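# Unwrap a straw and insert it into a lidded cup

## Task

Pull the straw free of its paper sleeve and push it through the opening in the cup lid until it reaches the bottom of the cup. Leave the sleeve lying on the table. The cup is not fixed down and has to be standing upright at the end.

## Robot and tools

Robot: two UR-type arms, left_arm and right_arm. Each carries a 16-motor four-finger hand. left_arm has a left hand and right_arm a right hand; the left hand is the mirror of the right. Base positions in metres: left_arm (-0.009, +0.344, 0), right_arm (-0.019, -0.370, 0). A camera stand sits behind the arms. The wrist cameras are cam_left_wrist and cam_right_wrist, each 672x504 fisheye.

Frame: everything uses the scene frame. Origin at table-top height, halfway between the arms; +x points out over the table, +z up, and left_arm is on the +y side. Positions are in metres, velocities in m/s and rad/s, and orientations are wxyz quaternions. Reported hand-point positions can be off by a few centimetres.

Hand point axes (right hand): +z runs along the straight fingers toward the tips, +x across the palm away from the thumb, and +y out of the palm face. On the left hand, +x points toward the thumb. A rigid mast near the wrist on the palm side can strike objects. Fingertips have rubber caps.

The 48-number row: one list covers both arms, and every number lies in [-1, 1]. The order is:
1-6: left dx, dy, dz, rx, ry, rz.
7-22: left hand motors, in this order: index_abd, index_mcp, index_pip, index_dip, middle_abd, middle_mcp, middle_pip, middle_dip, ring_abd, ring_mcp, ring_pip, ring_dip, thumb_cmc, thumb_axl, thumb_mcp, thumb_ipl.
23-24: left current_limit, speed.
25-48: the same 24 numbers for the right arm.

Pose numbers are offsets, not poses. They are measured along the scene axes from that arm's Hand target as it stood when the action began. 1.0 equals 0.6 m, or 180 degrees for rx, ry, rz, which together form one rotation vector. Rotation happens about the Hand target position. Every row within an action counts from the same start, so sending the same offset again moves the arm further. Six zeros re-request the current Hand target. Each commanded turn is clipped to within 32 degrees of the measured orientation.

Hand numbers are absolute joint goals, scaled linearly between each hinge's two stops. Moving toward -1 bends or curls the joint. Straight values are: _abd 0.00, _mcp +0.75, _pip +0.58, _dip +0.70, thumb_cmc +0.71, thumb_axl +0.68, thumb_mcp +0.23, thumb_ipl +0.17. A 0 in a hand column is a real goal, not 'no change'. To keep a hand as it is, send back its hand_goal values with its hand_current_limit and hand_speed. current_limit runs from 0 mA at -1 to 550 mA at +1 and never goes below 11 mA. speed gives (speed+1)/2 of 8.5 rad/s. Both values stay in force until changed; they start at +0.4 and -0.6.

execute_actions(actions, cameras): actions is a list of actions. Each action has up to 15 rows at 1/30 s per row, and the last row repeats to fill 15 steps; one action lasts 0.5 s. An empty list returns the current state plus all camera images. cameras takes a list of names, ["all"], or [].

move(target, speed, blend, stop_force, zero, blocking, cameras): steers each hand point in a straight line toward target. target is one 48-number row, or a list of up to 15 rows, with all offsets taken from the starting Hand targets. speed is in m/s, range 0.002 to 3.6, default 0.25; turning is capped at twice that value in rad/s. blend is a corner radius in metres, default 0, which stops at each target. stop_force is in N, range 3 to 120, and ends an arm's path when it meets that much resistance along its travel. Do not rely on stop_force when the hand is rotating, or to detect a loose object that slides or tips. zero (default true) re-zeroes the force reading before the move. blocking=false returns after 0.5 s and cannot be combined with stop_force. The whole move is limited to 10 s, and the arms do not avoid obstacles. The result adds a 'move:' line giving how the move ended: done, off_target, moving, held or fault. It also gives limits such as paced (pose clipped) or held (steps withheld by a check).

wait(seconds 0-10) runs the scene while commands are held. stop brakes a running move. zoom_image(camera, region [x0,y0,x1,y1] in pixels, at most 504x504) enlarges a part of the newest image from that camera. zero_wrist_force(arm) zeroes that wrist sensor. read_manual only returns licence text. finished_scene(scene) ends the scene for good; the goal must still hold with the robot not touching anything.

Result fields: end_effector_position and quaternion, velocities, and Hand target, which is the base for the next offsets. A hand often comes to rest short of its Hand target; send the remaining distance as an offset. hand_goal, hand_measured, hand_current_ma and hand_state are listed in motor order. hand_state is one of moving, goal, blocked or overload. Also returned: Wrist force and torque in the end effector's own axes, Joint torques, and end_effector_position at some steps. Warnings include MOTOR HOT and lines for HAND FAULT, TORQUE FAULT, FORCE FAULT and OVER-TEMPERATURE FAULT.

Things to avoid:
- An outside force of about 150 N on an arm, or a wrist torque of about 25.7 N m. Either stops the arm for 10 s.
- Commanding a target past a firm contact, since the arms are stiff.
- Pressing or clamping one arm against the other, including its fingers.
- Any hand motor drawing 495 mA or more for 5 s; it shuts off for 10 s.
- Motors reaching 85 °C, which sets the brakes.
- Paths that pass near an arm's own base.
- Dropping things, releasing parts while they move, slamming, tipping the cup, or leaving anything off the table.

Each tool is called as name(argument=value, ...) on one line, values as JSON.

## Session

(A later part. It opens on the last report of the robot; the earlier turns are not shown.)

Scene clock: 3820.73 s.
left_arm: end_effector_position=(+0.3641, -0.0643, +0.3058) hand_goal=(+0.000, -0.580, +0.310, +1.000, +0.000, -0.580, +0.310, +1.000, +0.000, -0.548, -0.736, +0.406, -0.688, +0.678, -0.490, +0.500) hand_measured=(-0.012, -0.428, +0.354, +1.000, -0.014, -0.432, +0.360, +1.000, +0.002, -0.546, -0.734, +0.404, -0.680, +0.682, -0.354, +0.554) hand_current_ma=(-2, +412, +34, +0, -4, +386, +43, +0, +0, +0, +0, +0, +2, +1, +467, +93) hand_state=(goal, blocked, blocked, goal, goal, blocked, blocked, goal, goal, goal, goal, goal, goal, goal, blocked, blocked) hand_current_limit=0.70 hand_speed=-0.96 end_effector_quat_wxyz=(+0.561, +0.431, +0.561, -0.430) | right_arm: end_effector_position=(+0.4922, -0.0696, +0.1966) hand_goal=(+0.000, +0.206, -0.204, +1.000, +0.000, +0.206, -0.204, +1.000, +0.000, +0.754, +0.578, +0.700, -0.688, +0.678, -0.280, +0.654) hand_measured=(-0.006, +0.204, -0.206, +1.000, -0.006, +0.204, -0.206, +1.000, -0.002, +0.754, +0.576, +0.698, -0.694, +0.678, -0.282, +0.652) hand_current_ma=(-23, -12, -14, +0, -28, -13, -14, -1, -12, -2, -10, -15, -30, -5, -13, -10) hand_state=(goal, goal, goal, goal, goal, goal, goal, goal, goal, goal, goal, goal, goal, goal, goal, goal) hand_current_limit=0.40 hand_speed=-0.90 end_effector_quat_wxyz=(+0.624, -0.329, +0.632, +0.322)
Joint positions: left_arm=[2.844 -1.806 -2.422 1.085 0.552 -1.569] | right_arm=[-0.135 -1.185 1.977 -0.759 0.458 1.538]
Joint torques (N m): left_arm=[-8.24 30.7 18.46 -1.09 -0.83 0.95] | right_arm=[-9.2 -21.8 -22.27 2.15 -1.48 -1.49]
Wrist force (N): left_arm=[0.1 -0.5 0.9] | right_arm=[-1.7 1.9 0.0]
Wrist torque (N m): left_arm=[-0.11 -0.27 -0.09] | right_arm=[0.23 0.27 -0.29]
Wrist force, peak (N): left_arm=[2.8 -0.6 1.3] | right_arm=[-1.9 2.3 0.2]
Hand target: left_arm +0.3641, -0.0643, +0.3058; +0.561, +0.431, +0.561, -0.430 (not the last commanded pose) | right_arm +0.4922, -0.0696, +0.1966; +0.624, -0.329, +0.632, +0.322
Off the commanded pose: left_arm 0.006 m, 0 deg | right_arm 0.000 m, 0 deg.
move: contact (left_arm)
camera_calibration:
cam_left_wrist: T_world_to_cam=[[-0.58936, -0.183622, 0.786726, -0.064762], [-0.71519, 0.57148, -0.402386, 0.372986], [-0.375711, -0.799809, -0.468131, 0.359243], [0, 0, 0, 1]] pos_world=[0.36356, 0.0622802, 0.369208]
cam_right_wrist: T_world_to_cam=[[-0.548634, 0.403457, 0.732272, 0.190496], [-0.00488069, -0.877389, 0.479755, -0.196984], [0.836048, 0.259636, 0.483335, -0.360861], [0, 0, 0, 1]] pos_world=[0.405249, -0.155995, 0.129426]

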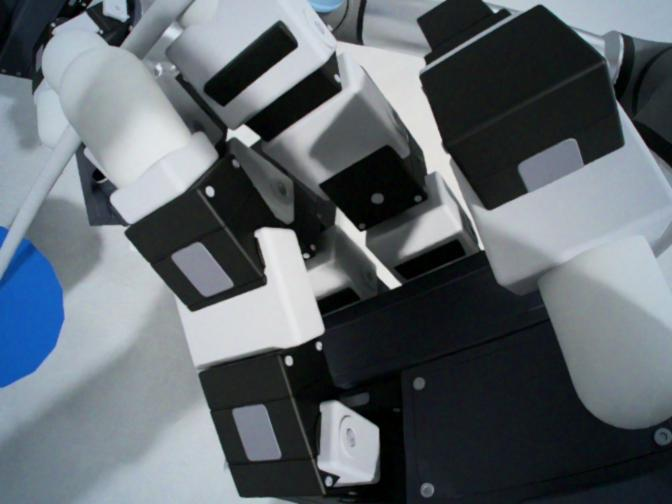

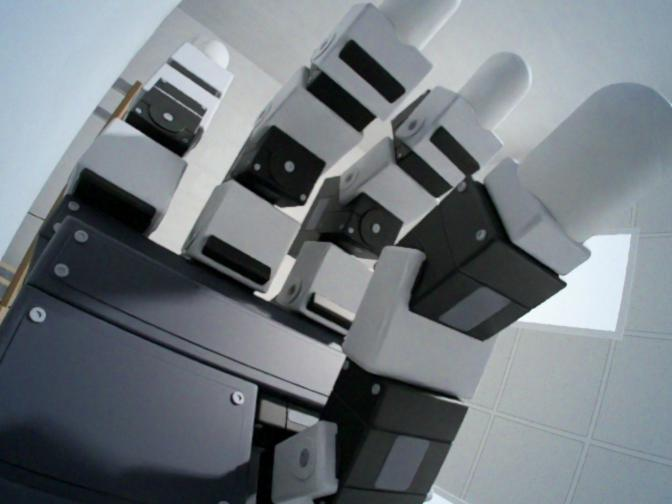

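move(target=[0,0,-0.0167,0,0,0, 0,-0.58,0.31,1.0, 0,-0.58,0.31,1.0, 0,-0.548,-0.737,0.406, -0.689,0.677,-0.49,0.50, 0.7,-0.96, 0,0,0,0,0,0, 0,0.205,-0.204,1.0, 0,0.205,-0.204,1.0, 0,0.754,0.577,0.70, -0.689,0.677,-0.281,0.654, 0.4,-0.9], speed=0.005, stop_force=7, zero=false, cameras=["all"])

zoom_image(camera="cam_left_wrist", region=[0, 0, 240, 300])

Scene clock: 3889.87 s.
left_arm: end_effector_position=(+0.3641, -0.0643, +0.2958) hand_goal=(+0.000, -0.580, +0.310, +1.000, +0.000, -0.580, +0.310, +1.000, +0.000, -0.548, -0.736, +0.406, -0.688, +0.678, -0.490, +0.500) hand_measured=(-0.016, -0.428, +0.354, +1.000, -0.022, -0.432, +0.360, +1.000, +0.002, -0.546, -0.734, +0.404, -0.684, +0.682, -0.354, +0.554) hand_current_ma=(-4, +412, +34, +0, -7, +386, +43, +0, +0, +0, +0, +0, +0, +0, +468, +94) hand_state=(goal, blocked, blocked, goal, blocked, blocked, blocked, goal, goal, goal, goal, goal, goal, goal, blocked, blocked) hand_current_limit=0.70 hand_speed=-0.96 end_effector_quat_wxyz=(+0.561, +0.431, +0.561, -0.430) | right_arm: end_effector_position=(+0.4922, -0.0696, +0.1966) hand_goal=(+0.000, +0.206, -0.204, +1.000, +0.000, +0.206, -0.204, +1.000, +0.000, +0.754, +0.578, +0.700, -0.688, +0.678, -0.280, +0.654) hand_measured=(-0.006, +0.204, -0.206, +1.000, -0.006, +0.204, -0.206, +1.000, -0.002, +0.754, +0.576, +0.698, -0.694, +0.678, -0.282, +0.652) hand_current_ma=(-23, -12, -14, +0, -28, -13, -14, -1, -12, -2, -10, -15, -30, -5, -13, -10) hand_state=(goal, goal, goal, goal, goal, goal, goal, goal, goal, goal, goal, goal, goal, goal, goal, goal) hand_current_limit=0.40 hand_speed=-0.90 end_effector_quat_wxyz=(+0.624, -0.329, +0.632, +0.322)
Joint positions: left_arm=[2.844 -1.838 -2.427 1.122 0.552 -1.569] | right_arm=[-0.135 -1.185 1.977 -0.759 0.458 1.538]
Joint torques (N m): left_arm=[-8.81 10.22 -0.15 2.76 -0.57 -1.1] | right_arm=[-9.38 -22.53 -22.53 2.32 -1.43 -1.52]
Wrist force (N): left_arm=[-2.1 -0.6 1.0] | right_arm=[-2.1 1.7 0.3]
Wrist torque (N m): left_arm=[-0.12 -0.20 -0.07] | right_arm=[0.17 0.32 -0.32]
Wrist force, peak (N): left_arm=[-2.2 -0.4 1.2] | right_arm=[-2.1 2.2 0.4]
Hand target: left_arm +0.3641, -0.0643, +0.2958; +0.561, +0.431, +0.561, -0.430 | right_arm +0.4922, -0.0696, +0.1966; +0.624, -0.329, +0.632, +0.322
Off the commanded pose: left_arm 0.000 m, 0 deg | right_arm 0.000 m, 0 deg.
move: done
camera_calibration:
cam_left_wrist: T_world_to_cam=[[-0.58936, -0.183622, 0.786726, -0.0568161], [-0.71519, 0.57148, -0.402386, 0.368922], [-0.375711, -0.799809, -0.468131, 0.354515], [0, 0, 0, 1]] pos_world=[0.36356, 0.0622802, 0.359108]
cam_right_wrist: T_world_to_cam=[[-0.548634, 0.403457, 0.732272, 0.190496], [-0.00488069, -0.877389, 0.479755, -0.196984], [0.836048, 0.259636, 0.483335, -0.360861], [0, 0, 0, 1]] pos_world=[0.405249, -0.155995, 0.129426]

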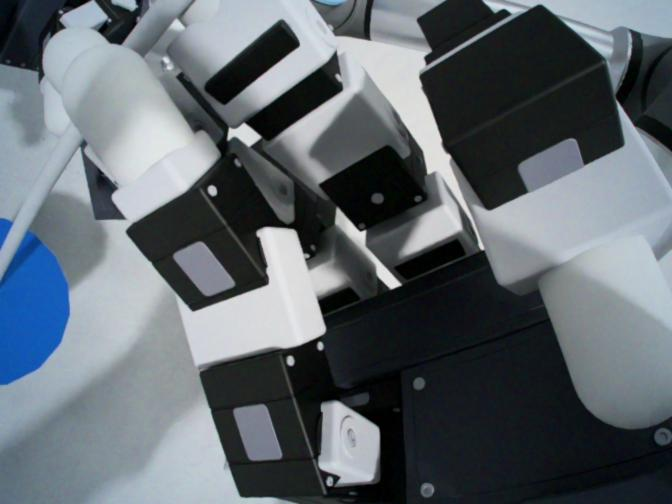

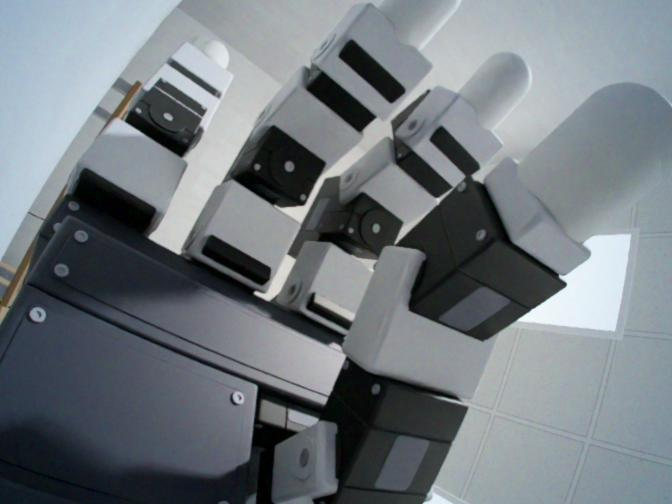

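Scaled by 1.680 from the camera's 672x504 image, which has a finer 960x720 frame.

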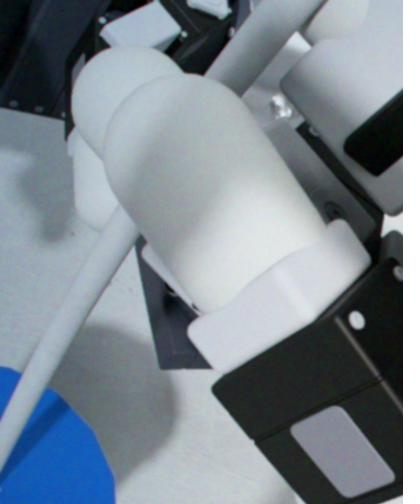

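move(target=[-0.003,0,-0.1,0,0,0, 0,-0.58,0.31,1.0, 0,-0.58,0.31,1.0, 0,-0.548,-0.737,0.406, -0.689,0.677,-0.49,0.50, 0.7,-0.96, 0,0,0,0,0,0, 0,0.205,-0.204,1.0, 0,0.205,-0.204,1.0, 0,0.754,0.577,0.70, -0.689,0.677,-0.281,0.654, 0.4,-0.9], speed=0.01, stop_force=8, zero=false, cameras=["cam_left_wrist"])

zoom_image(camera="cam_left_wrist", region=[0, 0, 240, 330])

Scene clock: 3979.03 s.
left_arm: end_effector_position=(+0.3623, -0.0643, +0.2358) hand_goal=(+0.000, -0.580, +0.310, +1.000, +0.000, -0.580, +0.310, +1.000, +0.000, -0.548, -0.736, +0.406, -0.688, +0.678, -0.490, +0.500) hand_measured=(-0.018, -0.428, +0.354, +1.000, -0.022, -0.432, +0.360, +1.000, +0.002, -0.546, -0.734, +0.404, -0.688, +0.680, -0.354, +0.554) hand_current_ma=(-5, +412, +34, +0, -8, +383, +43, +0, +0, +0, +0, +0, +0, +0, +468, +94) hand_state=(goal, blocked, blocked, goal, blocked, blocked, blocked, goal, goal, goal, goal, goal, goal, goal, blocked, blocked) hand_current_limit=0.70 hand_speed=-0.96 end_effector_quat_wxyz=(+0.561, +0.431, +0.561, -0.430) | right_arm: end_effector_position=(+0.4922, -0.0696, +0.1966) hand_goal=(+0.000, +0.206, -0.204, +1.000, +0.000, +0.206, -0.204, +1.000, +0.000, +0.754, +0.578, +0.700, -0.688, +0.678, -0.280, +0.654) hand_measured=(-0.006, +0.204, -0.206, +1.000, -0.006, +0.204, -0.206, +1.000, -0.002, +0.754, +0.576, +0.698, -0.694, +0.678, -0.282, +0.652) hand_current_ma=(-23, -12, -14, +0, -28, -13, -14, -1, -12, -2, -10, -15, -30, -5, -13, -10) hand_state=(goal, goal, goal, goal, goal, goal, goal, goal, goal, goal, goal, goal, goal, goal, goal, goal) hand_current_limit=0.40 hand_speed=-0.90 end_effector_quat_wxyz=(+0.624, -0.329, +0.632, +0.322)
Joint positions: left_arm=[2.842 -2.042 -2.446 1.345 0.554 -1.569] | right_arm=[-0.135 -1.185 1.977 -0.759 0.458 1.538]
Joint torques (N m): left_arm=[-9.83 15.06 1.95 2.81 1.28 -2.6] | right_arm=[-8.93 -22.26 -21.63 2.24 -1.37 -1.63]
Wrist force (N): left_arm=[-1.7 -0.8 1.1] | right_arm=[-1.7 1.9 0.3]
Wrist torque (N m): left_arm=[-0.17 -0.23 0.00] | right_arm=[0.20 0.27 -0.28]
Wrist force, peak (N): left_arm=[-2.6 -0.3 1.3] | right_arm=[-2.1 2.2 0.3]
Hand target: left_arm +0.3623, -0.0643, +0.2358; +0.561, +0.431, +0.561, -0.430 | right_arm +0.4922, -0.0696, +0.1966; +0.624, -0.329, +0.632, +0.322
Off the commanded pose: left_arm 0.000 m, 0 deg | right_arm 0.000 m, 0 deg.
move: done
camera_calibration:
cam_left_wrist: T_world_to_cam=[[-0.589304, -0.183667, 0.786758, -0.0107002], [-0.715236, 0.571465, -0.402325, 0.343491], [-0.37571, -0.799809, -0.468132, 0.325751], [0, 0, 0, 1]] pos_world=[0.36176, 0.0622803, 0.299108]
Images, in order (width x height): cam_left_wrist 672x504.

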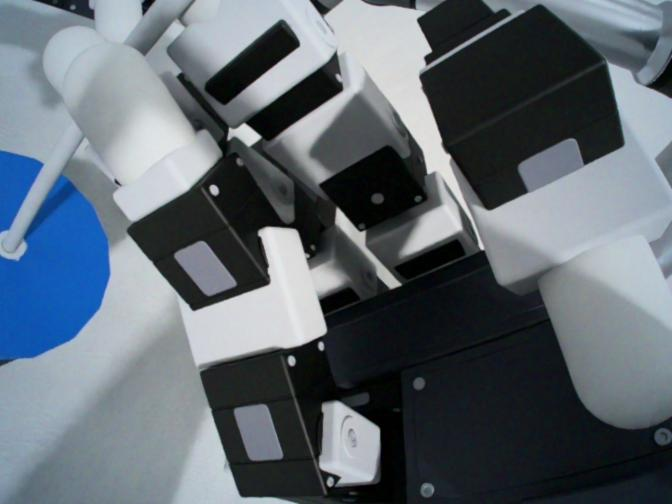

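Scaled by 1.527 from the camera's 672x504 image, which has a finer 960x720 frame.

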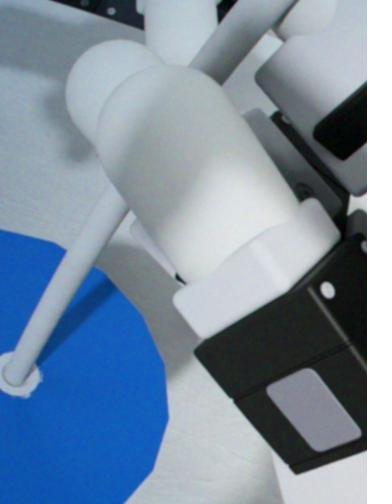

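zoom_image(camera="cam_left_wrist", region=[0, 180, 100, 290])

Scaled by 4.582 from the camera's 672x504 image, which has a finer 960x720 frame.

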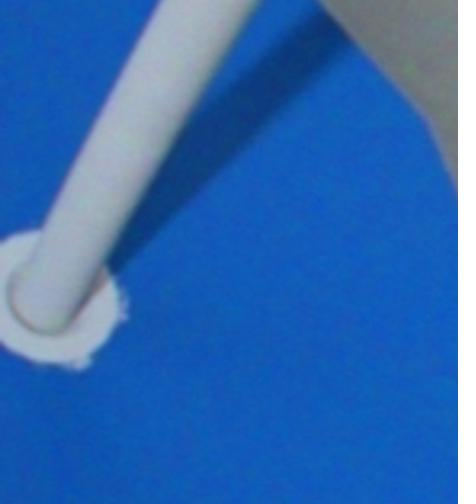

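move(target=[-0.0023,0,-0.08,0,0,0, 0,-0.58,0.31,1.0, 0,-0.58,0.31,1.0, 0,-0.548,-0.737,0.406, -0.689,0.677,-0.49,0.50, 0.7,-0.96, 0,0,0,0,0,0, 0,0.205,-0.204,1.0, 0,0.205,-0.204,1.0, 0,0.754,0.577,0.70, -0.689,0.677,-0.281,0.654, 0.4,-0.9], speed=0.01, stop_force=8, zero=false, cameras=["all"])

zoom_image(camera="cam_left_wrist", region=[0, 100, 160, 290])

Scene clock: 4009.47 s.
left_arm: end_effector_position=(+0.3609, -0.0643, +0.1878) hand_goal=(+0.000, -0.580, +0.310, +1.000, +0.000, -0.580, +0.310, +1.000, +0.000, -0.548, -0.736, +0.406, -0.688, +0.678, -0.490, +0.500) hand_measured=(-0.018, -0.428, +0.354, +1.000, -0.024, -0.434, +0.360, +1.000, +0.002, -0.546, -0.734, +0.404, -0.688, +0.680, -0.354, +0.554) hand_current_ma=(-5, +412, +36, +0, -8, +377, +43, +0, +0, +0, +0, +0, +0, +0, +468, +94) hand_state=(goal, blocked, blocked, goal, blocked, blocked, blocked, goal, goal, goal, goal, goal, goal, goal, blocked, blocked) hand_current_limit=0.70 hand_speed=-0.96 end_effector_quat_wxyz=(+0.561, +0.431, +0.561, -0.430) | right_arm: end_effector_position=(+0.4922, -0.0696, +0.1966) hand_goal=(+0.000, +0.206, -0.204, +1.000, +0.000, +0.206, -0.204, +1.000, +0.000, +0.754, +0.578, +0.700, -0.688, +0.678, -0.280, +0.654) hand_measured=(-0.006, +0.204, -0.206, +1.000, -0.006, +0.204, -0.206, +1.000, -0.002, +0.754, +0.576, +0.698, -0.694, +0.678, -0.282, +0.652) hand_current_ma=(-23, -12, -14, +0, -28, -13, -14, -1, -12, -2, -10, -15, -30, -5, -13, -10) hand_state=(goal, goal, goal, goal, goal, goal, goal, goal, goal, goal, goal, goal, goal, goal, goal, goal) hand_current_limit=0.40 hand_speed=-0.90 end_effector_quat_wxyz=(+0.624, -0.329, +0.632, +0.322)
Joint positions: left_arm=[2.841 -2.215 -2.437 1.509 0.555 -1.569] | right_arm=[-0.135 -1.185 1.977 -0.759 0.458 1.538]
Joint torques (N m): left_arm=[-9.54 17.02 10.17 2.56 1.21 -2.78] | right_arm=[-7.32 -22.82 -21.52 2.34 -1.07 -1.51]
Wrist force (N): left_arm=[-1.8 -0.3 1.3] | right_arm=[-2.1 1.5 0.2]
Wrist torque (N m): left_arm=[-0.13 -0.23 -0.01] | right_arm=[0.15 0.31 -0.32]
Wrist force, peak (N): left_arm=[-2.0 0.0 1.5] | right_arm=[-2.3 2.0 0.3]
Hand target: left_arm +0.3609, -0.0643, +0.1878; +0.561, +0.431, +0.561, -0.430 | right_arm +0.4922, -0.0696, +0.1966; +0.624, -0.329, +0.632, +0.322
Off the commanded pose: left_arm 0.000 m, 0 deg | right_arm 0.000 m, 0 deg.
move: done
camera_calibration:
cam_left_wrist: T_world_to_cam=[[-0.58936, -0.183622, 0.786726, 0.0263233], [-0.71519, 0.57148, -0.402386, 0.323248], [-0.375711, -0.799809, -0.468131, 0.302792], [0, 0, 0, 1]] pos_world=[0.36046, 0.0622802, 0.251108]
cam_right_wrist: T_world_to_cam=[[-0.548634, 0.403457, 0.732272, 0.190496], [-0.00488069, -0.877389, 0.479755, -0.196984], [0.836048, 0.259636, 0.483335, -0.360861], [0, 0, 0, 1]] pos_world=[0.405249, -0.155995, 0.129426]

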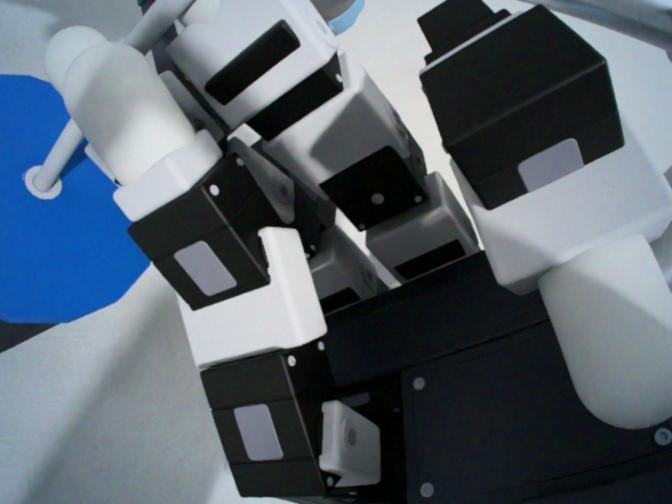

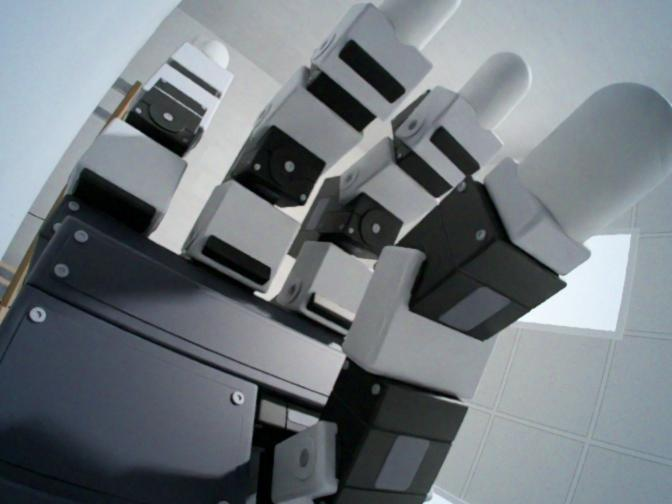

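Scaled by 2.653 from the camera's 672x504 image, which has a finer 960x720 frame.

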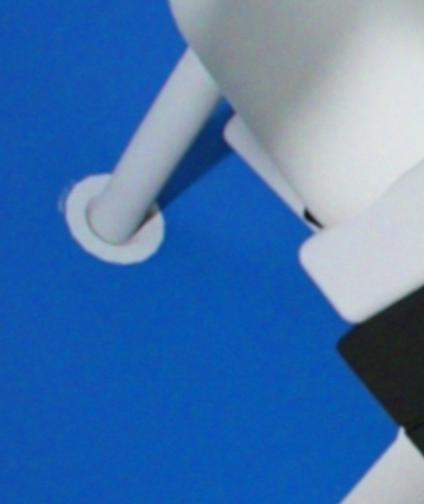

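move(target=[-0.0003,0,-0.0117,0,0,0, 0,-0.58,0.31,1.0, 0,-0.58,0.31,1.0, 0,-0.548,-0.737,0.406, -0.689,0.677,-0.49,0.50, 0.7,-0.96, 0,0,0,0,0,0, 0,0.205,-0.204,1.0, 0,0.205,-0.204,1.0, 0,0.754,0.577,0.70, -0.689,0.677,-0.281,0.654, 0.4,-0.9], speed=0.006, stop_force=8, zero=false, cameras=[])

Scene clock: 4017.80 s.
left_arm: end_effector_position=(+0.3607, -0.0643, +0.1808) hand_goal=(+0.000, -0.580, +0.310, +1.000, +0.000, -0.580, +0.310, +1.000, +0.000, -0.548, -0.736, +0.406, -0.688, +0.678, -0.490, +0.500) hand_measured=(-0.022, -0.428, +0.356, +1.000, -0.028, -0.434, +0.360, +1.000, +0.002, -0.546, -0.734, +0.404, -0.698, +0.674, -0.354, +0.554) hand_current_ma=(-8, +412, +37, +0, -12, +374, +43, +0, +0, +0, +0, +0, -3, +0, +468, +94) hand_state=(blocked, blocked, blocked, goal, blocked, blocked, blocked, goal, goal, goal, goal, goal, goal, goal, blocked, blocked) hand_current_limit=0.70 hand_speed=-0.96 end_effector_quat_wxyz=(+0.561, +0.431, +0.561, -0.430) | right_arm: end_effector_position=(+0.4922, -0.0696, +0.1966) hand_goal=(+0.000, +0.206, -0.204, +1.000, +0.000, +0.206, -0.204, +1.000, +0.000, +0.754, +0.578, +0.700, -0.688, +0.678, -0.280, +0.654) hand_measured=(-0.006, +0.204, -0.206, +1.000, -0.006, +0.204, -0.206, +1.000, -0.002, +0.754, +0.576, +0.698, -0.694, +0.678, -0.282, +0.652) hand_current_ma=(-23, -12, -14, +0, -28, -13, -14, -1, -12, -2, -10, -15, -30, -5, -13, -10) hand_state=(goal, goal, goal, goal, goal, goal, goal, goal, goal, goal, goal, goal, goal, goal, goal, goal) hand_current_limit=0.40 hand_speed=-0.90 end_effector_quat_wxyz=(+0.624, -0.329, +0.632, +0.322)
Joint positions: left_arm=[2.84 -2.24 -2.433 1.531 0.556 -1.569] | right_arm=[-0.135 -1.185 1.977 -0.759 0.458 1.538]
Joint torques (N m): left_arm=[-9.6 16.72 9.87 2.33 1.36 0.51] | right_arm=[-7.05 -22.91 -22.6 2.16 -1.15 -1.46]
Wrist force (N): left_arm=[-3.5 -1.0 1.7] | right_arm=[-2.0 1.7 0.1]
Wrist torque (N m): left_arm=[-0.08 -0.20 0.03] | right_arm=[0.19 0.30 -0.31]
Wrist force, peak (N): left_arm=[-3.7 -1.2 2.1] | right_arm=[-2.3 2.1 0.0]
Hand target: left_arm +0.3607, -0.0643, +0.1807; +0.561, +0.431, +0.561, -0.430 | right_arm +0.4922, -0.0696, +0.1966; +0.624, -0.329, +0.632, +0.322
Off the commanded pose: left_arm 0.000 m, 0 deg | right_arm 0.000 m, 0 deg.
move: done
No camera images: "cameras" was empty.

move(target=[-0.0001,0,-0.006,0,0,0, 0,-0.58,0.31,1.0, 0,-0.58,0.31,1.0, 0,-0.548,-0.737,0.406, -0.689,0.677,-0.49,0.50, 0.7,-0.96, 0,0,0,0,0,0, 0,0.205,-0.204,1.0, 0,0.205,-0.204,1.0, 0,0.754,0.577,0.70, -0.689,0.677,-0.281,0.654, 0.4,-0.9], speed=0.004, stop_force=8.5, zero=false, cameras=["cam_left_wrist"])

Scene clock: 4025.93 s.
left_arm: end_effector_position=(+0.3607, -0.0643, +0.1771) hand_goal=(+0.000, -0.580, +0.310, +1.000, +0.000, -0.580, +0.310, +1.000, +0.000, -0.548, -0.736, +0.406, -0.688, +0.678, -0.490, +0.500) hand_measured=(-0.024, -0.428, +0.356, +1.000, -0.028, -0.436, +0.360, +1.000, +0.002, -0.546, -0.734, +0.404, -0.714, +0.668, -0.354, +0.554) hand_current_ma=(-8, +411, +37, +0, -12, +366, +43, +0, +0, +0, +0, +0, -13, -3, +467, +94) hand_state=(blocked, blocked, blocked, goal, blocked, blocked, blocked, goal, goal, goal, goal, goal, blocked, goal, blocked, blocked) hand_current_limit=0.70 hand_speed=-0.96 end_effector_quat_wxyz=(+0.561, +0.431, +0.561, -0.430) | right_arm: end_effector_position=(+0.4922, -0.0696, +0.1966) hand_goal=(+0.000, +0.206, -0.204, +1.000, +0.000, +0.206, -0.204, +1.000, +0.000, +0.754, +0.578, +0.700, -0.688, +0.678, -0.280, +0.654) hand_measured=(-0.006, +0.204, -0.206, +1.000, -0.006, +0.204, -0.206, +1.000, -0.002, +0.754, +0.576, +0.698, -0.694, +0.678, -0.282, +0.652) hand_current_ma=(-23, -12, -14, +0, -28, -13, -14, -1, -12, -2, -10, -15, -30, -5, -13, -10) hand_state=(goal, goal, goal, goal, goal, goal, goal, goal, goal, goal, goal, goal, goal, goal, goal, goal) hand_current_limit=0.40 hand_speed=-0.90 end_effector_quat_wxyz=(+0.624, -0.329, +0.632, +0.322)
Joint positions: left_arm=[2.84 -2.253 -2.431 1.542 0.556 -1.569] | right_arm=[-0.135 -1.185 1.977 -0.759 0.458 1.538]
Joint torques (N m): left_arm=[-8.97 17.11 9.82 2.32 1.55 -0.18] | right_arm=[-7.23 -21.89 -22.49 2.21 -1 -1.4]
Wrist force (N): left_arm=[-2.9 -1.8 1.6] | right_arm=[-1.9 1.9 0.2]
Wrist torque (N m): left_arm=[-0.18 -0.21 0.01] | right_arm=[0.20 0.29 -0.30]
Wrist force, peak (N): left_arm=[-3.7 -1.3 2.2] | right_arm=[-2.2 2.3 0.3]
Hand target: left_arm +0.3607, -0.0643, +0.1771; +0.561, +0.431, +0.561, -0.430 | right_arm +0.4922, -0.0696, +0.1966; +0.624, -0.329, +0.632, +0.322
Off the commanded pose: left_arm 0.000 m, 0 deg | right_arm 0.000 m, 0 deg.
move: done
camera_calibration:
cam_left_wrist: T_world_to_cam=[[-0.58936, -0.183622, 0.786726, 0.0344858], [-0.71519, 0.57148, -0.402386, 0.318768], [-0.375711, -0.799809, -0.468131, 0.297718], [0, 0, 0, 1]] pos_world=[0.36016, 0.0622802, 0.240508]
Images, in order (width x height): cam_left_wrist 672x504.

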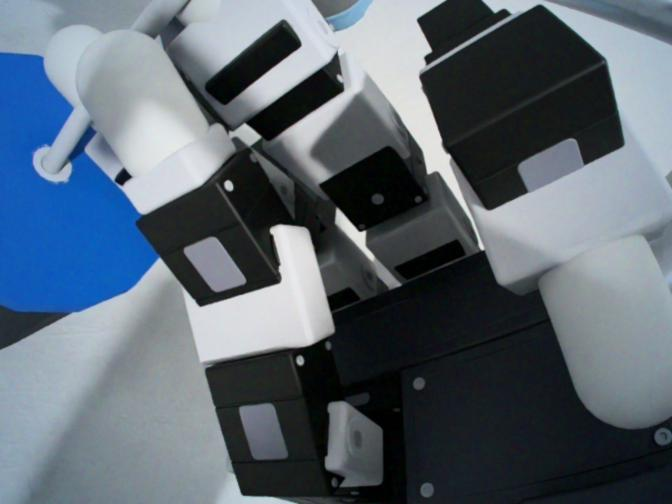

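move(target=[[0,0,0.005,0,0,0, 0,-0.46,0.33,1.0, 0,-0.46,0.33,1.0, 0,-0.548,-0.737,0.406, -0.689,0.677,-0.39,0.52, 0.6,-0.95, 0,0,0,0,0,0, 0,0.205,-0.204,1.0, 0,0.205,-0.204,1.0, 0,0.754,0.577,0.70, -0.689,0.677,-0.281,0.654, 0.4,-0.9],[0,0,0.005,0,0,0, 0,-0.274,0.343,1.0, 0,-0.274,0.343,1.0, 0,-0.548,-0.737,0.406, -0.689,0.677,-0.225,0.524, 0.5,-0.92, 0,0,0,0,0,0, 0,0.205,-0.204,1.0, 0,0.205,-0.204,1.0, 0,0.754,0.577,0.70, -0.689,0.677,-0.281,0.654, 0.4,-0.9]], speed=0.005, cameras=["cam_left_wrist"])

zoom_image(camera="cam_left_wrist", region=[0, 0, 240, 240])

Scene clock: 4036.23 s.
left_arm: end_effector_position=(+0.3607, -0.0643, +0.1801) hand_goal=(+0.000, -0.274, +0.344, +1.000, +0.000, -0.274, +0.344, +1.000, +0.000, -0.548, -0.736, +0.406, -0.688, +0.678, -0.224, +0.524) hand_measured=(+0.006, -0.276, +0.346, +1.000, +0.002, -0.276, +0.348, +1.000, +0.002, -0.546, -0.734, +0.404, -0.682, +0.678, -0.226, +0.526) hand_current_ma=(+1, +0, +0, +0, +0, +0, +0, +0, +0, +0, +0, +0, +1, +0, +0, +0) hand_state=(goal, goal, goal, goal, goal, goal, goal, goal, goal, goal, goal, goal, goal, goal, goal, goal) hand_current_limit=0.50 hand_speed=-0.92 end_effector_quat_wxyz=(+0.561, +0.431, +0.561, -0.430) | right_arm: end_effector_position=(+0.4922, -0.0696, +0.1966) hand_goal=(+0.000, +0.206, -0.204, +1.000, +0.000, +0.206, -0.204, +1.000, +0.000, +0.754, +0.578, +0.700, -0.688, +0.678, -0.280, +0.654) hand_measured=(-0.006, +0.204, -0.206, +1.000, -0.006, +0.204, -0.206, +1.000, -0.002, +0.754, +0.576, +0.698, -0.694, +0.678, -0.282, +0.652) hand_current_ma=(-23, -12, -14, +0, -28, -13, -14, -1, -12, -2, -10, -15, -30, -5, -13, -10) hand_state=(goal, goal, goal, goal, goal, goal, goal, goal, goal, goal, goal, goal, goal, goal, goal, goal) hand_current_limit=0.40 hand_speed=-0.90 end_effector_quat_wxyz=(+0.624, -0.329, +0.632, +0.322)
Joint positions: left_arm=[2.84 -2.243 -2.433 1.533 0.556 -1.569] | right_arm=[-0.135 -1.185 1.977 -0.759 0.458 1.538]
Joint torques (N m): left_arm=[-8.12 38.22 -6.79 -0.53 0.79 -1.94] | right_arm=[-6.61 -22.32 -21.77 2.11 -0.96 -1.53]
Wrist force (N): left_arm=[1.5 -0.5 0.8] | right_arm=[-2.0 1.7 0.4]
Wrist torque (N m): left_arm=[-0.09 -0.30 -0.15] | right_arm=[0.15 0.29 -0.31]
Wrist force, peak (N): left_arm=[-3.1 -2.1 1.5] | right_arm=[-2.2 2.1 0.5]
Hand target: left_arm +0.3607, -0.0643, +0.1801; +0.561, +0.431, +0.561, -0.430 | right_arm +0.4922, -0.0696, +0.1966; +0.624, -0.329, +0.632, +0.322
Off the commanded pose: left_arm 0.000 m, 0 deg | right_arm 0.000 m, 0 deg.
move: done
camera_calibration:
cam_left_wrist: T_world_to_cam=[[-0.58936, -0.183622, 0.786726, 0.0321257], [-0.71519, 0.57148, -0.402386, 0.319975], [-0.375711, -0.799809, -0.468131, 0.299122], [0, 0, 0, 1]] pos_world=[0.36016, 0.0622802, 0.243508]
Images, in order (width x height): cam_left_wrist 672x504.

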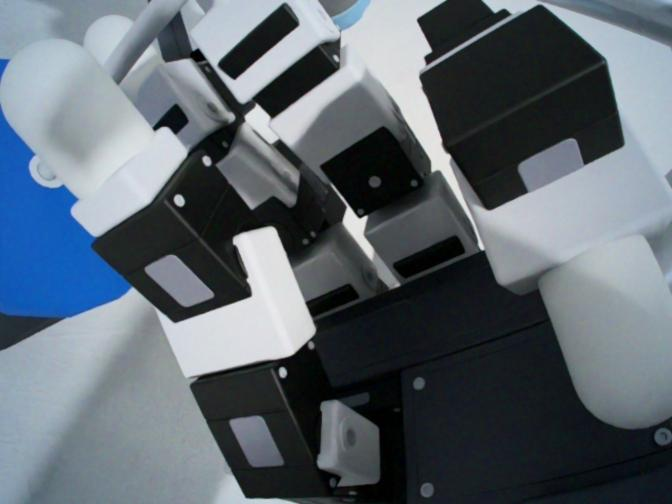

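Scaled by 2.100 from the camera's 672x504 image, which has a finer 960x720 frame.

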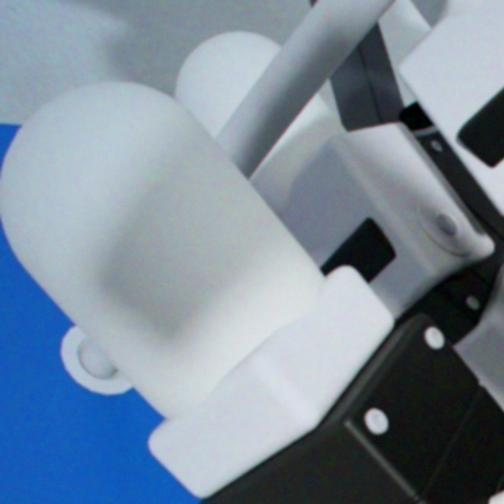

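zoom_image(camera="cam_left_wrist", region=[0, 130, 80, 210])

Scaled by 6.300 from the camera's 672x504 image, which has a finer 960x720 frame.

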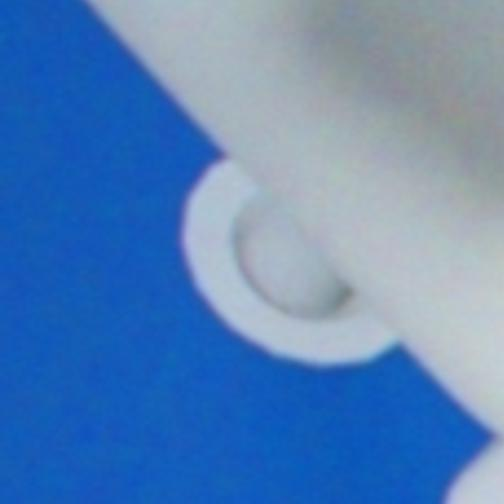

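move(target=[-0.0966,-0.0259,0,0,0,0, 0,-0.274,0.343,1.0, 0,-0.274,0.343,1.0, 0,-0.548,-0.737,0.406, -0.689,0.677,-0.225,0.524, 0.4,-0.9, 0,0,0,0,0,0, 0,0.205,-0.204,1.0, 0,0.205,-0.204,1.0, 0,0.754,0.577,0.70, -0.689,0.677,-0.281,0.654, 0.4,-0.9], speed=0.04, cameras=["cam_left_wrist"])

zoom_image(camera="cam_left_wrist", region=[0, 0, 240, 240])

Scene clock: 4050.97 s.
left_arm: end_effector_position=(+0.3028, -0.0798, +0.1801) hand_goal=(+0.000, -0.274, +0.344, +1.000, +0.000, -0.274, +0.344, +1.000, +0.000, -0.548, -0.736, +0.406, -0.688, +0.678, -0.224, +0.524) hand_measured=(+0.006, -0.276, +0.346, +1.000, +0.002, -0.276, +0.348, +1.000, +0.002, -0.546, -0.734, +0.404, -0.682, +0.678, -0.226, +0.526) hand_current_ma=(+1, +0, +0, +0, +0, +0, +0, +0, +0, +0, +0, +0, +1, +0, +0, +0) hand_state=(goal, goal, goal, goal, goal, goal, goal, goal, goal, goal, goal, goal, goal, goal, goal, goal) hand_current_limit=0.40 hand_speed=-0.90 end_effector_quat_wxyz=(+0.561, +0.431, +0.561, -0.430) | right_arm: end_effector_position=(+0.4922, -0.0696, +0.1966) hand_goal=(+0.000, +0.206, -0.204, +1.000, +0.000, +0.206, -0.204, +1.000, +0.000, +0.754, +0.578, +0.700, -0.688, +0.678, -0.280, +0.654) hand_measured=(-0.006, +0.204, -0.206, +1.000, -0.006, +0.204, -0.206, +1.000, -0.002, +0.754, +0.576, +0.698, -0.694, +0.678, -0.282, +0.652) hand_current_ma=(-23, -12, -14, +0, -28, -13, -14, -1, -12, -2, -10, -15, -30, -5, -13, -10) hand_state=(goal, goal, goal, goal, goal, goal, goal, goal, goal, goal, goal, goal, goal, goal, goal, goal) hand_current_limit=0.40 hand_speed=-0.90 end_effector_quat_wxyz=(+0.624, -0.329, +0.632, +0.322)
Joint positions: left_arm=[2.708 -2.243 -2.512 1.612 0.688 -1.569] | right_arm=[-0.135 -1.185 1.977 -0.759 0.458 1.538]
Joint torques (N m): left_arm=[-8.29 17.66 -7.15 3.95 1.28 -2.19] | right_arm=[-6.39 -22.17 -22.2 2.19 -0.69 -1.5]
Wrist force (N): left_arm=[1.7 -0.6 1.1] | right_arm=[-1.8 1.6 0.1]
Wrist torque (N m): left_arm=[-0.12 -0.31 -0.11] | right_arm=[0.18 0.27 -0.29]
Wrist force, peak (N): left_arm=[1.9 -0.8 1.4] | right_arm=[-2.3 2.1 0.2]
Hand target: left_arm +0.3027, -0.0798, +0.1801; +0.561, +0.431, +0.561, -0.430 | right_arm +0.4922, -0.0696, +0.1966; +0.624, -0.329, +0.632, +0.322
Off the commanded pose: left_arm 0.000 m, 0 deg | right_arm 0.000 m, 0 deg.
move: done
camera_calibration:
cam_left_wrist: T_world_to_cam=[[-0.589337, -0.183575, 0.786754, -0.00480118], [-0.715164, 0.571536, -0.402352, 0.287476], [-0.375797, -0.799779, -0.468114, 0.265029], [0, 0, 0, 1]] pos_world=[0.30236, 0.04678, 0.243508]
Images, in order (width x height): cam_left_wrist 672x504.

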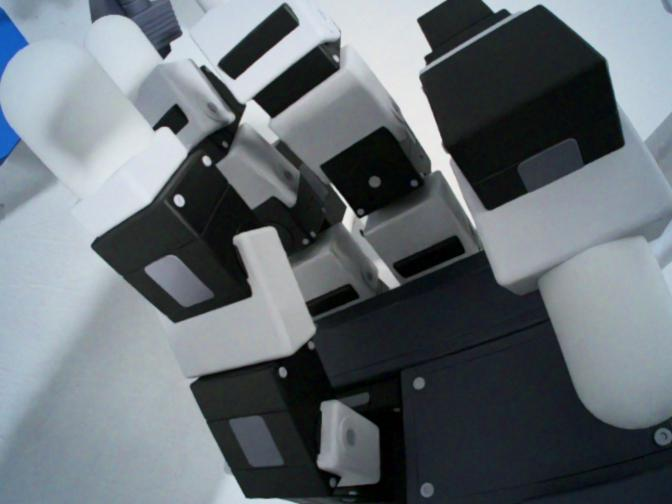

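Scaled by 2.100 from the camera's 672x504 image, which has a finer 960x720 frame.

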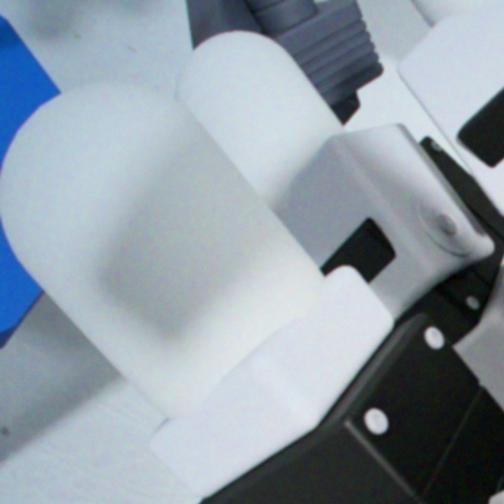

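move(target=[[0,0,0,0,0,0, 0,-0.548,-0.737,0.406, 0,-0.548,-0.737,0.406, 0,-0.548,-0.737,0.406, 0.714,0.677,-0.337,-0.373, 0.4,-0.7, 0,0,0,0,0,0, 0,0.205,-0.204,1.0, 0,0.205,-0.204,1.0, 0,0.754,0.577,0.70, -0.689,0.677,-0.281,0.654, 0.4,-0.9],[-0.03,0.06,0.06,0,0,0, 0,-0.548,-0.737,0.406, 0,-0.548,-0.737,0.406, 0,-0.548,-0.737,0.406, 0.714,0.677,-0.337,-0.373, 0.4,-0.7, 0,0,0,0,0,0, 0,0.205,-0.204,1.0, 0,0.205,-0.204,1.0, 0,0.754,0.577,0.70, -0.689,0.677,-0.281,0.654, 0.4,-0.9],[0.0287,0.1947,0.1298,-0.0045,0.0632,0.2508, 0,-0.548,-0.737,0.406, 0,-0.548,-0.737,0.406, 0,-0.548,-0.737,0.406, 0.714,0.677,-0.337,-0.373, 0.4,-0.7, 0,0,0,0,0,0, 0,0.205,-0.204,1.0, 0,0.205,-0.204,1.0, 0,0.754,0.577,0.70, -0.689,0.677,-0.281,0.654, 0.4,-0.9]], speed=0.15, blend=[0,0.02,0], cameras=["cam_left_wrist"])

zoom_image(camera="cam_left_wrist", region=[0, 0, 320, 240])

Scene clock: 4072.40 s.
left_arm: end_effector_position=(+0.3199, +0.0370, +0.2580) hand_goal=(+0.000, -0.548, -0.736, +0.406, +0.000, -0.548, -0.736, +0.406, +0.000, -0.548, -0.736, +0.406, +0.714, +0.678, -0.336, -0.372) hand_measured=(+0.052, -0.234, +0.236, +0.480, +0.002, -0.546, -0.732, +0.408, +0.002, -0.546, -0.734, +0.404, -0.516, +0.646, -0.242, +0.208) hand_current_ma=(+38, +385, +385, +95, +0, +0, +0, +0, +0, +0, +0, +0, -385, -29, +239, +385) hand_state=(blocked, blocked, blocked, blocked, goal, goal, goal, goal, goal, goal, goal, goal, blocked, blocked, blocked, blocked) hand_current_limit=0.40 hand_speed=-0.70 end_effector_quat_wxyz=(+0.629, +0.136, +0.731, -0.226) | right_arm: end_effector_position=(+0.4922, -0.0696, +0.1966) hand_goal=(+0.000, +0.206, -0.204, +1.000, +0.000, +0.206, -0.204, +1.000, +0.000, +0.754, +0.578, +0.700, -0.688, +0.678, -0.280, +0.654) hand_measured=(-0.006, +0.204, -0.206, +1.000, -0.006, +0.204, -0.206, +1.000, -0.002, +0.754, +0.576, +0.698, -0.694, +0.678, -0.282, +0.652) hand_current_ma=(-23, -12, -14, +0, -28, -13, -14, -1, -12, -2, -10, -15, -30, -5, -13, -10) hand_state=(goal, goal, goal, goal, goal, goal, goal, goal, goal, goal, goal, goal, goal, goal, goal, goal) hand_current_limit=0.40 hand_speed=-0.90 end_effector_quat_wxyz=(+0.624, -0.329, +0.632, +0.322)
Joint positions: left_arm=[2.406 -1.762 -2.546 1.056 1.77 -1.754] | right_arm=[-0.135 -1.185 1.977 -0.759 0.458 1.538]
Joint torques (N m): left_arm=[-8.54 28.31 18.42 -0.04 1.85 -2.58] | right_arm=[-4.85 -22.39 -22.64 2.19 -0.81 -1.56]
Wrist force (N): left_arm=[1.2 -0.8 1.3] | right_arm=[-1.9 1.9 0.2]
Wrist torque (N m): left_arm=[-0.14 -0.27 -0.07] | right_arm=[0.20 0.28 -0.29]
Wrist force, peak (N): left_arm=[2.2 -0.6 1.5] | right_arm=[-2.2 2.1 0.2]
Hand target: left_arm +0.3199, +0.0370, +0.2580; +0.629, +0.136, +0.732, -0.226 | right_arm +0.4922, -0.0696, +0.1966; +0.624, -0.329, +0.632, +0.322
Off the commanded pose: left_arm 0.000 m, 0 deg | right_arm 0.000 m, 0 deg.
move: done
camera_calibration:
cam_left_wrist: T_world_to_cam=[[-0.140617, -0.475547, 0.868379, -0.188416], [-0.96417, -0.133509, -0.229241, 0.325391], [0.224951, -0.8695, -0.439735, 0.204408], [0, 0, 0, 1]] pos_world=[0.241256, 0.131575, 0.328095]
Images, in order (width x height): cam_left_wrist 672x504.

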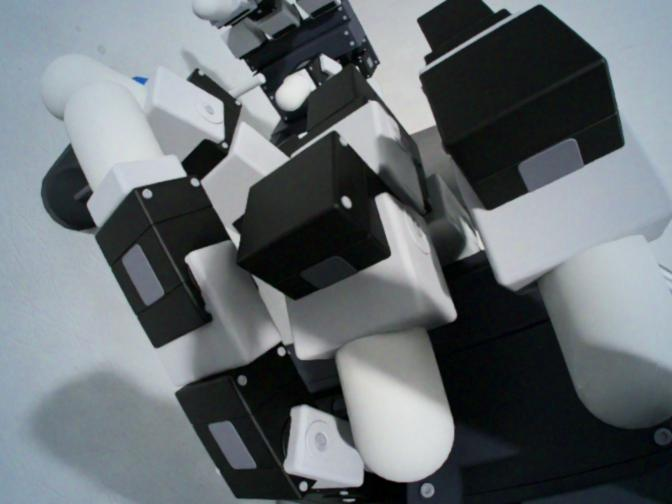

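Scaled by 1.575 from the camera's 672x504 image, which has a finer 960x720 frame.

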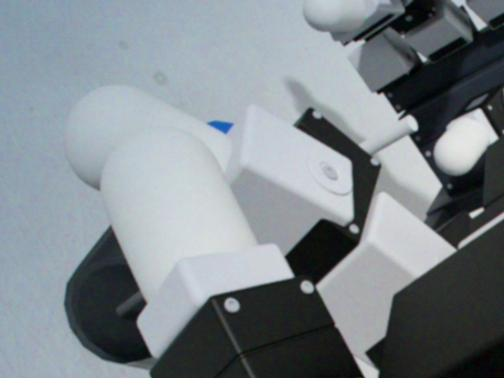

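move(target=[[0,0,0,0,0,0, 0,-0.1,0.343,1.0, 0,-0.548,-0.737,0.406, 0,-0.548,-0.737,0.406, -0.516,0.677,-0.225,0.524, 0.4,-0.7, 0,0,0,0,0,0, 0,0.205,-0.204,1.0, 0,0.205,-0.204,1.0, 0,0.754,0.577,0.70, -0.689,0.677,-0.281,0.654, 0.4,-0.9],[0,0,0,0,0,0, 0,-0.1,0.343,1.0, 0,-0.548,-0.737,0.406, 0,-0.548,-0.737,0.406, 0.714,0.677,-0.225,0.524, 0.4,-0.7, 0,0,0,0,0,0, 0,0.205,-0.204,1.0, 0,0.205,-0.204,1.0, 0,0.754,0.577,0.70, -0.689,0.677,-0.281,0.654, 0.4,-0.9],[0,0,0,0,0,0, 0,-0.548,-0.737,0.406, 0,-0.548,-0.737,0.406, 0,-0.548,-0.737,0.406, 0.714,0.677,-0.337,-0.373, 0.4,-0.7, 0,0,0,0,0,0, 0,0.205,-0.204,1.0, 0,0.205,-0.204,1.0, 0,0.754,0.577,0.70, -0.689,0.677,-0.281,0.654, 0.4,-0.9]], speed=0.15, cameras=["cam_left_wrist"])

zoom_image(camera="cam_left_wrist", region=[0, 0, 320, 240])

Scene clock: 4104.33 s.
left_arm: end_effector_position=(+0.3199, +0.0370, +0.2580) hand_goal=(+0.000, -0.548, -0.736, +0.406, +0.000, -0.548, -0.736, +0.406, +0.000, -0.548, -0.736, +0.406, +0.714, +0.678, -0.336, -0.372) hand_measured=(+0.006, -0.544, -0.732, +0.410, +0.002, -0.546, -0.732, +0.408, +0.002, -0.546, -0.734, +0.404, +0.708, +0.678, -0.330, -0.368) hand_current_ma=(+1, +1, +0, +0, +0, +0, +0, +0, +0, +0, +0, +0, -1, +0, +2, +1) hand_state=(goal, goal, goal, goal, goal, goal, goal, goal, goal, goal, goal, goal, goal, goal, goal, goal) hand_current_limit=0.40 hand_speed=-0.70 end_effector_quat_wxyz=(+0.629, +0.136, +0.732, -0.226) | right_arm: end_effector_position=(+0.4922, -0.0696, +0.1966) hand_goal=(+0.000, +0.206, -0.204, +1.000, +0.000, +0.206, -0.204, +1.000, +0.000, +0.754, +0.578, +0.700, -0.688, +0.678, -0.280, +0.654) hand_measured=(-0.006, +0.204, -0.206, +1.000, -0.006, +0.204, -0.206, +1.000, -0.002, +0.754, +0.576, +0.698, -0.694, +0.678, -0.282, +0.652) hand_current_ma=(-23, -12, -14, +0, -28, -13, -14, -1, -12, -2, -10, -15, -30, -5, -13, -10) hand_state=(goal, goal, goal, goal, goal, goal, goal, goal, goal, goal, goal, goal, goal, goal, goal, goal) hand_current_limit=0.40 hand_speed=-0.90 end_effector_quat_wxyz=(+0.624, -0.329, +0.632, +0.322)
Joint positions: left_arm=[2.406 -1.761 -2.546 1.056 1.771 -1.754] | right_arm=[-0.135 -1.185 1.977 -0.759 0.458 1.538]
Joint torques (N m): left_arm=[-9.02 27.58 17.26 0.53 1.23 -2.15] | right_arm=[-4.99 -22.47 -22.49 2.32 -0.71 -1.51]
Wrist force (N): left_arm=[1.4 -0.4 0.9] | right_arm=[-2.0 2.0 0.3]
Wrist torque (N m): left_arm=[-0.06 -0.34 -0.01] | right_arm=[0.21 0.29 -0.30]
Wrist force, peak (N): left_arm=[1.5 -1.0 1.5] | right_arm=[-2.3 1.9 0.3]
Hand target: left_arm +0.3199, +0.0370, +0.2580; +0.629, +0.136, +0.732, -0.226 | right_arm +0.4922, -0.0696, +0.1966; +0.624, -0.329, +0.632, +0.322
Off the commanded pose: left_arm 0.000 m, 0 deg | right_arm 0.000 m, 0 deg.
move: done
camera_calibration:
cam_left_wrist: T_world_to_cam=[[-0.140287, -0.475606, 0.8684, -0.188495], [-0.964175, -0.133809, -0.229043, 0.325366], [0.225134, -0.869422, -0.439796, 0.204374], [0, 0, 0, 1]] pos_world=[0.241254, 0.131575, 0.328095]
Images, in order (width x height): cam_left_wrist 672x504.

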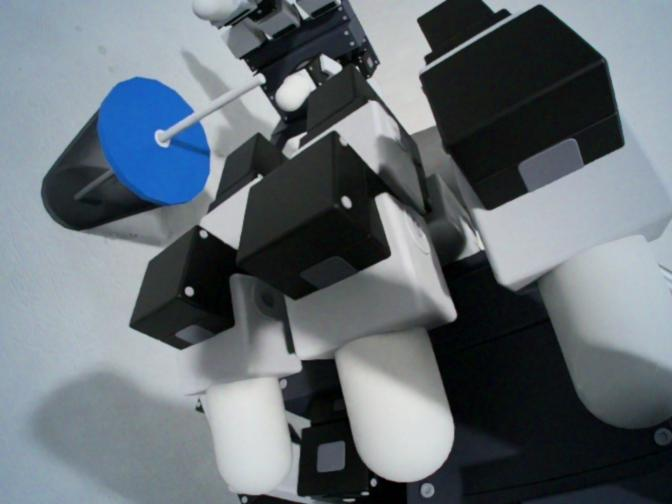

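Scaled by 1.575 from the camera's 672x504 image, which has a finer 960x720 frame.

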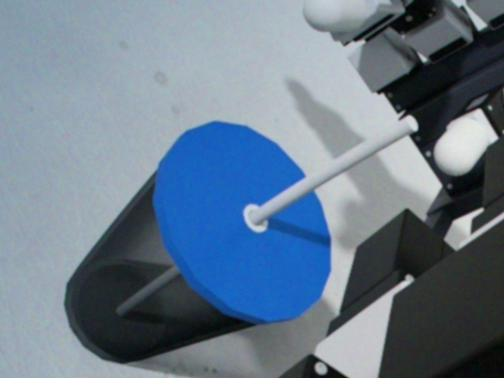

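zoom_image(camera="cam_left_wrist", region=[30, 130, 140, 250])

Scaled by 4.200 from the camera's 672x504 image, which has a finer 960x720 frame.

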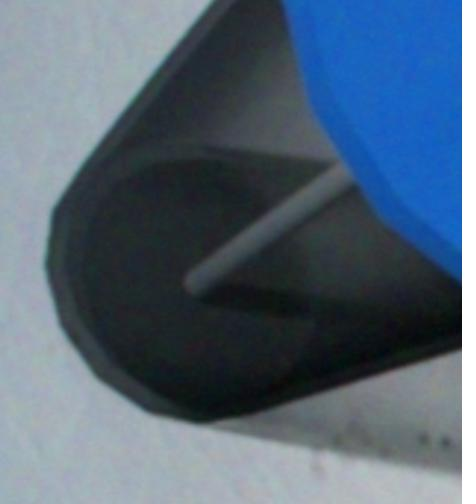

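finished_scene(scene=1)

The scene is finished: the task was done.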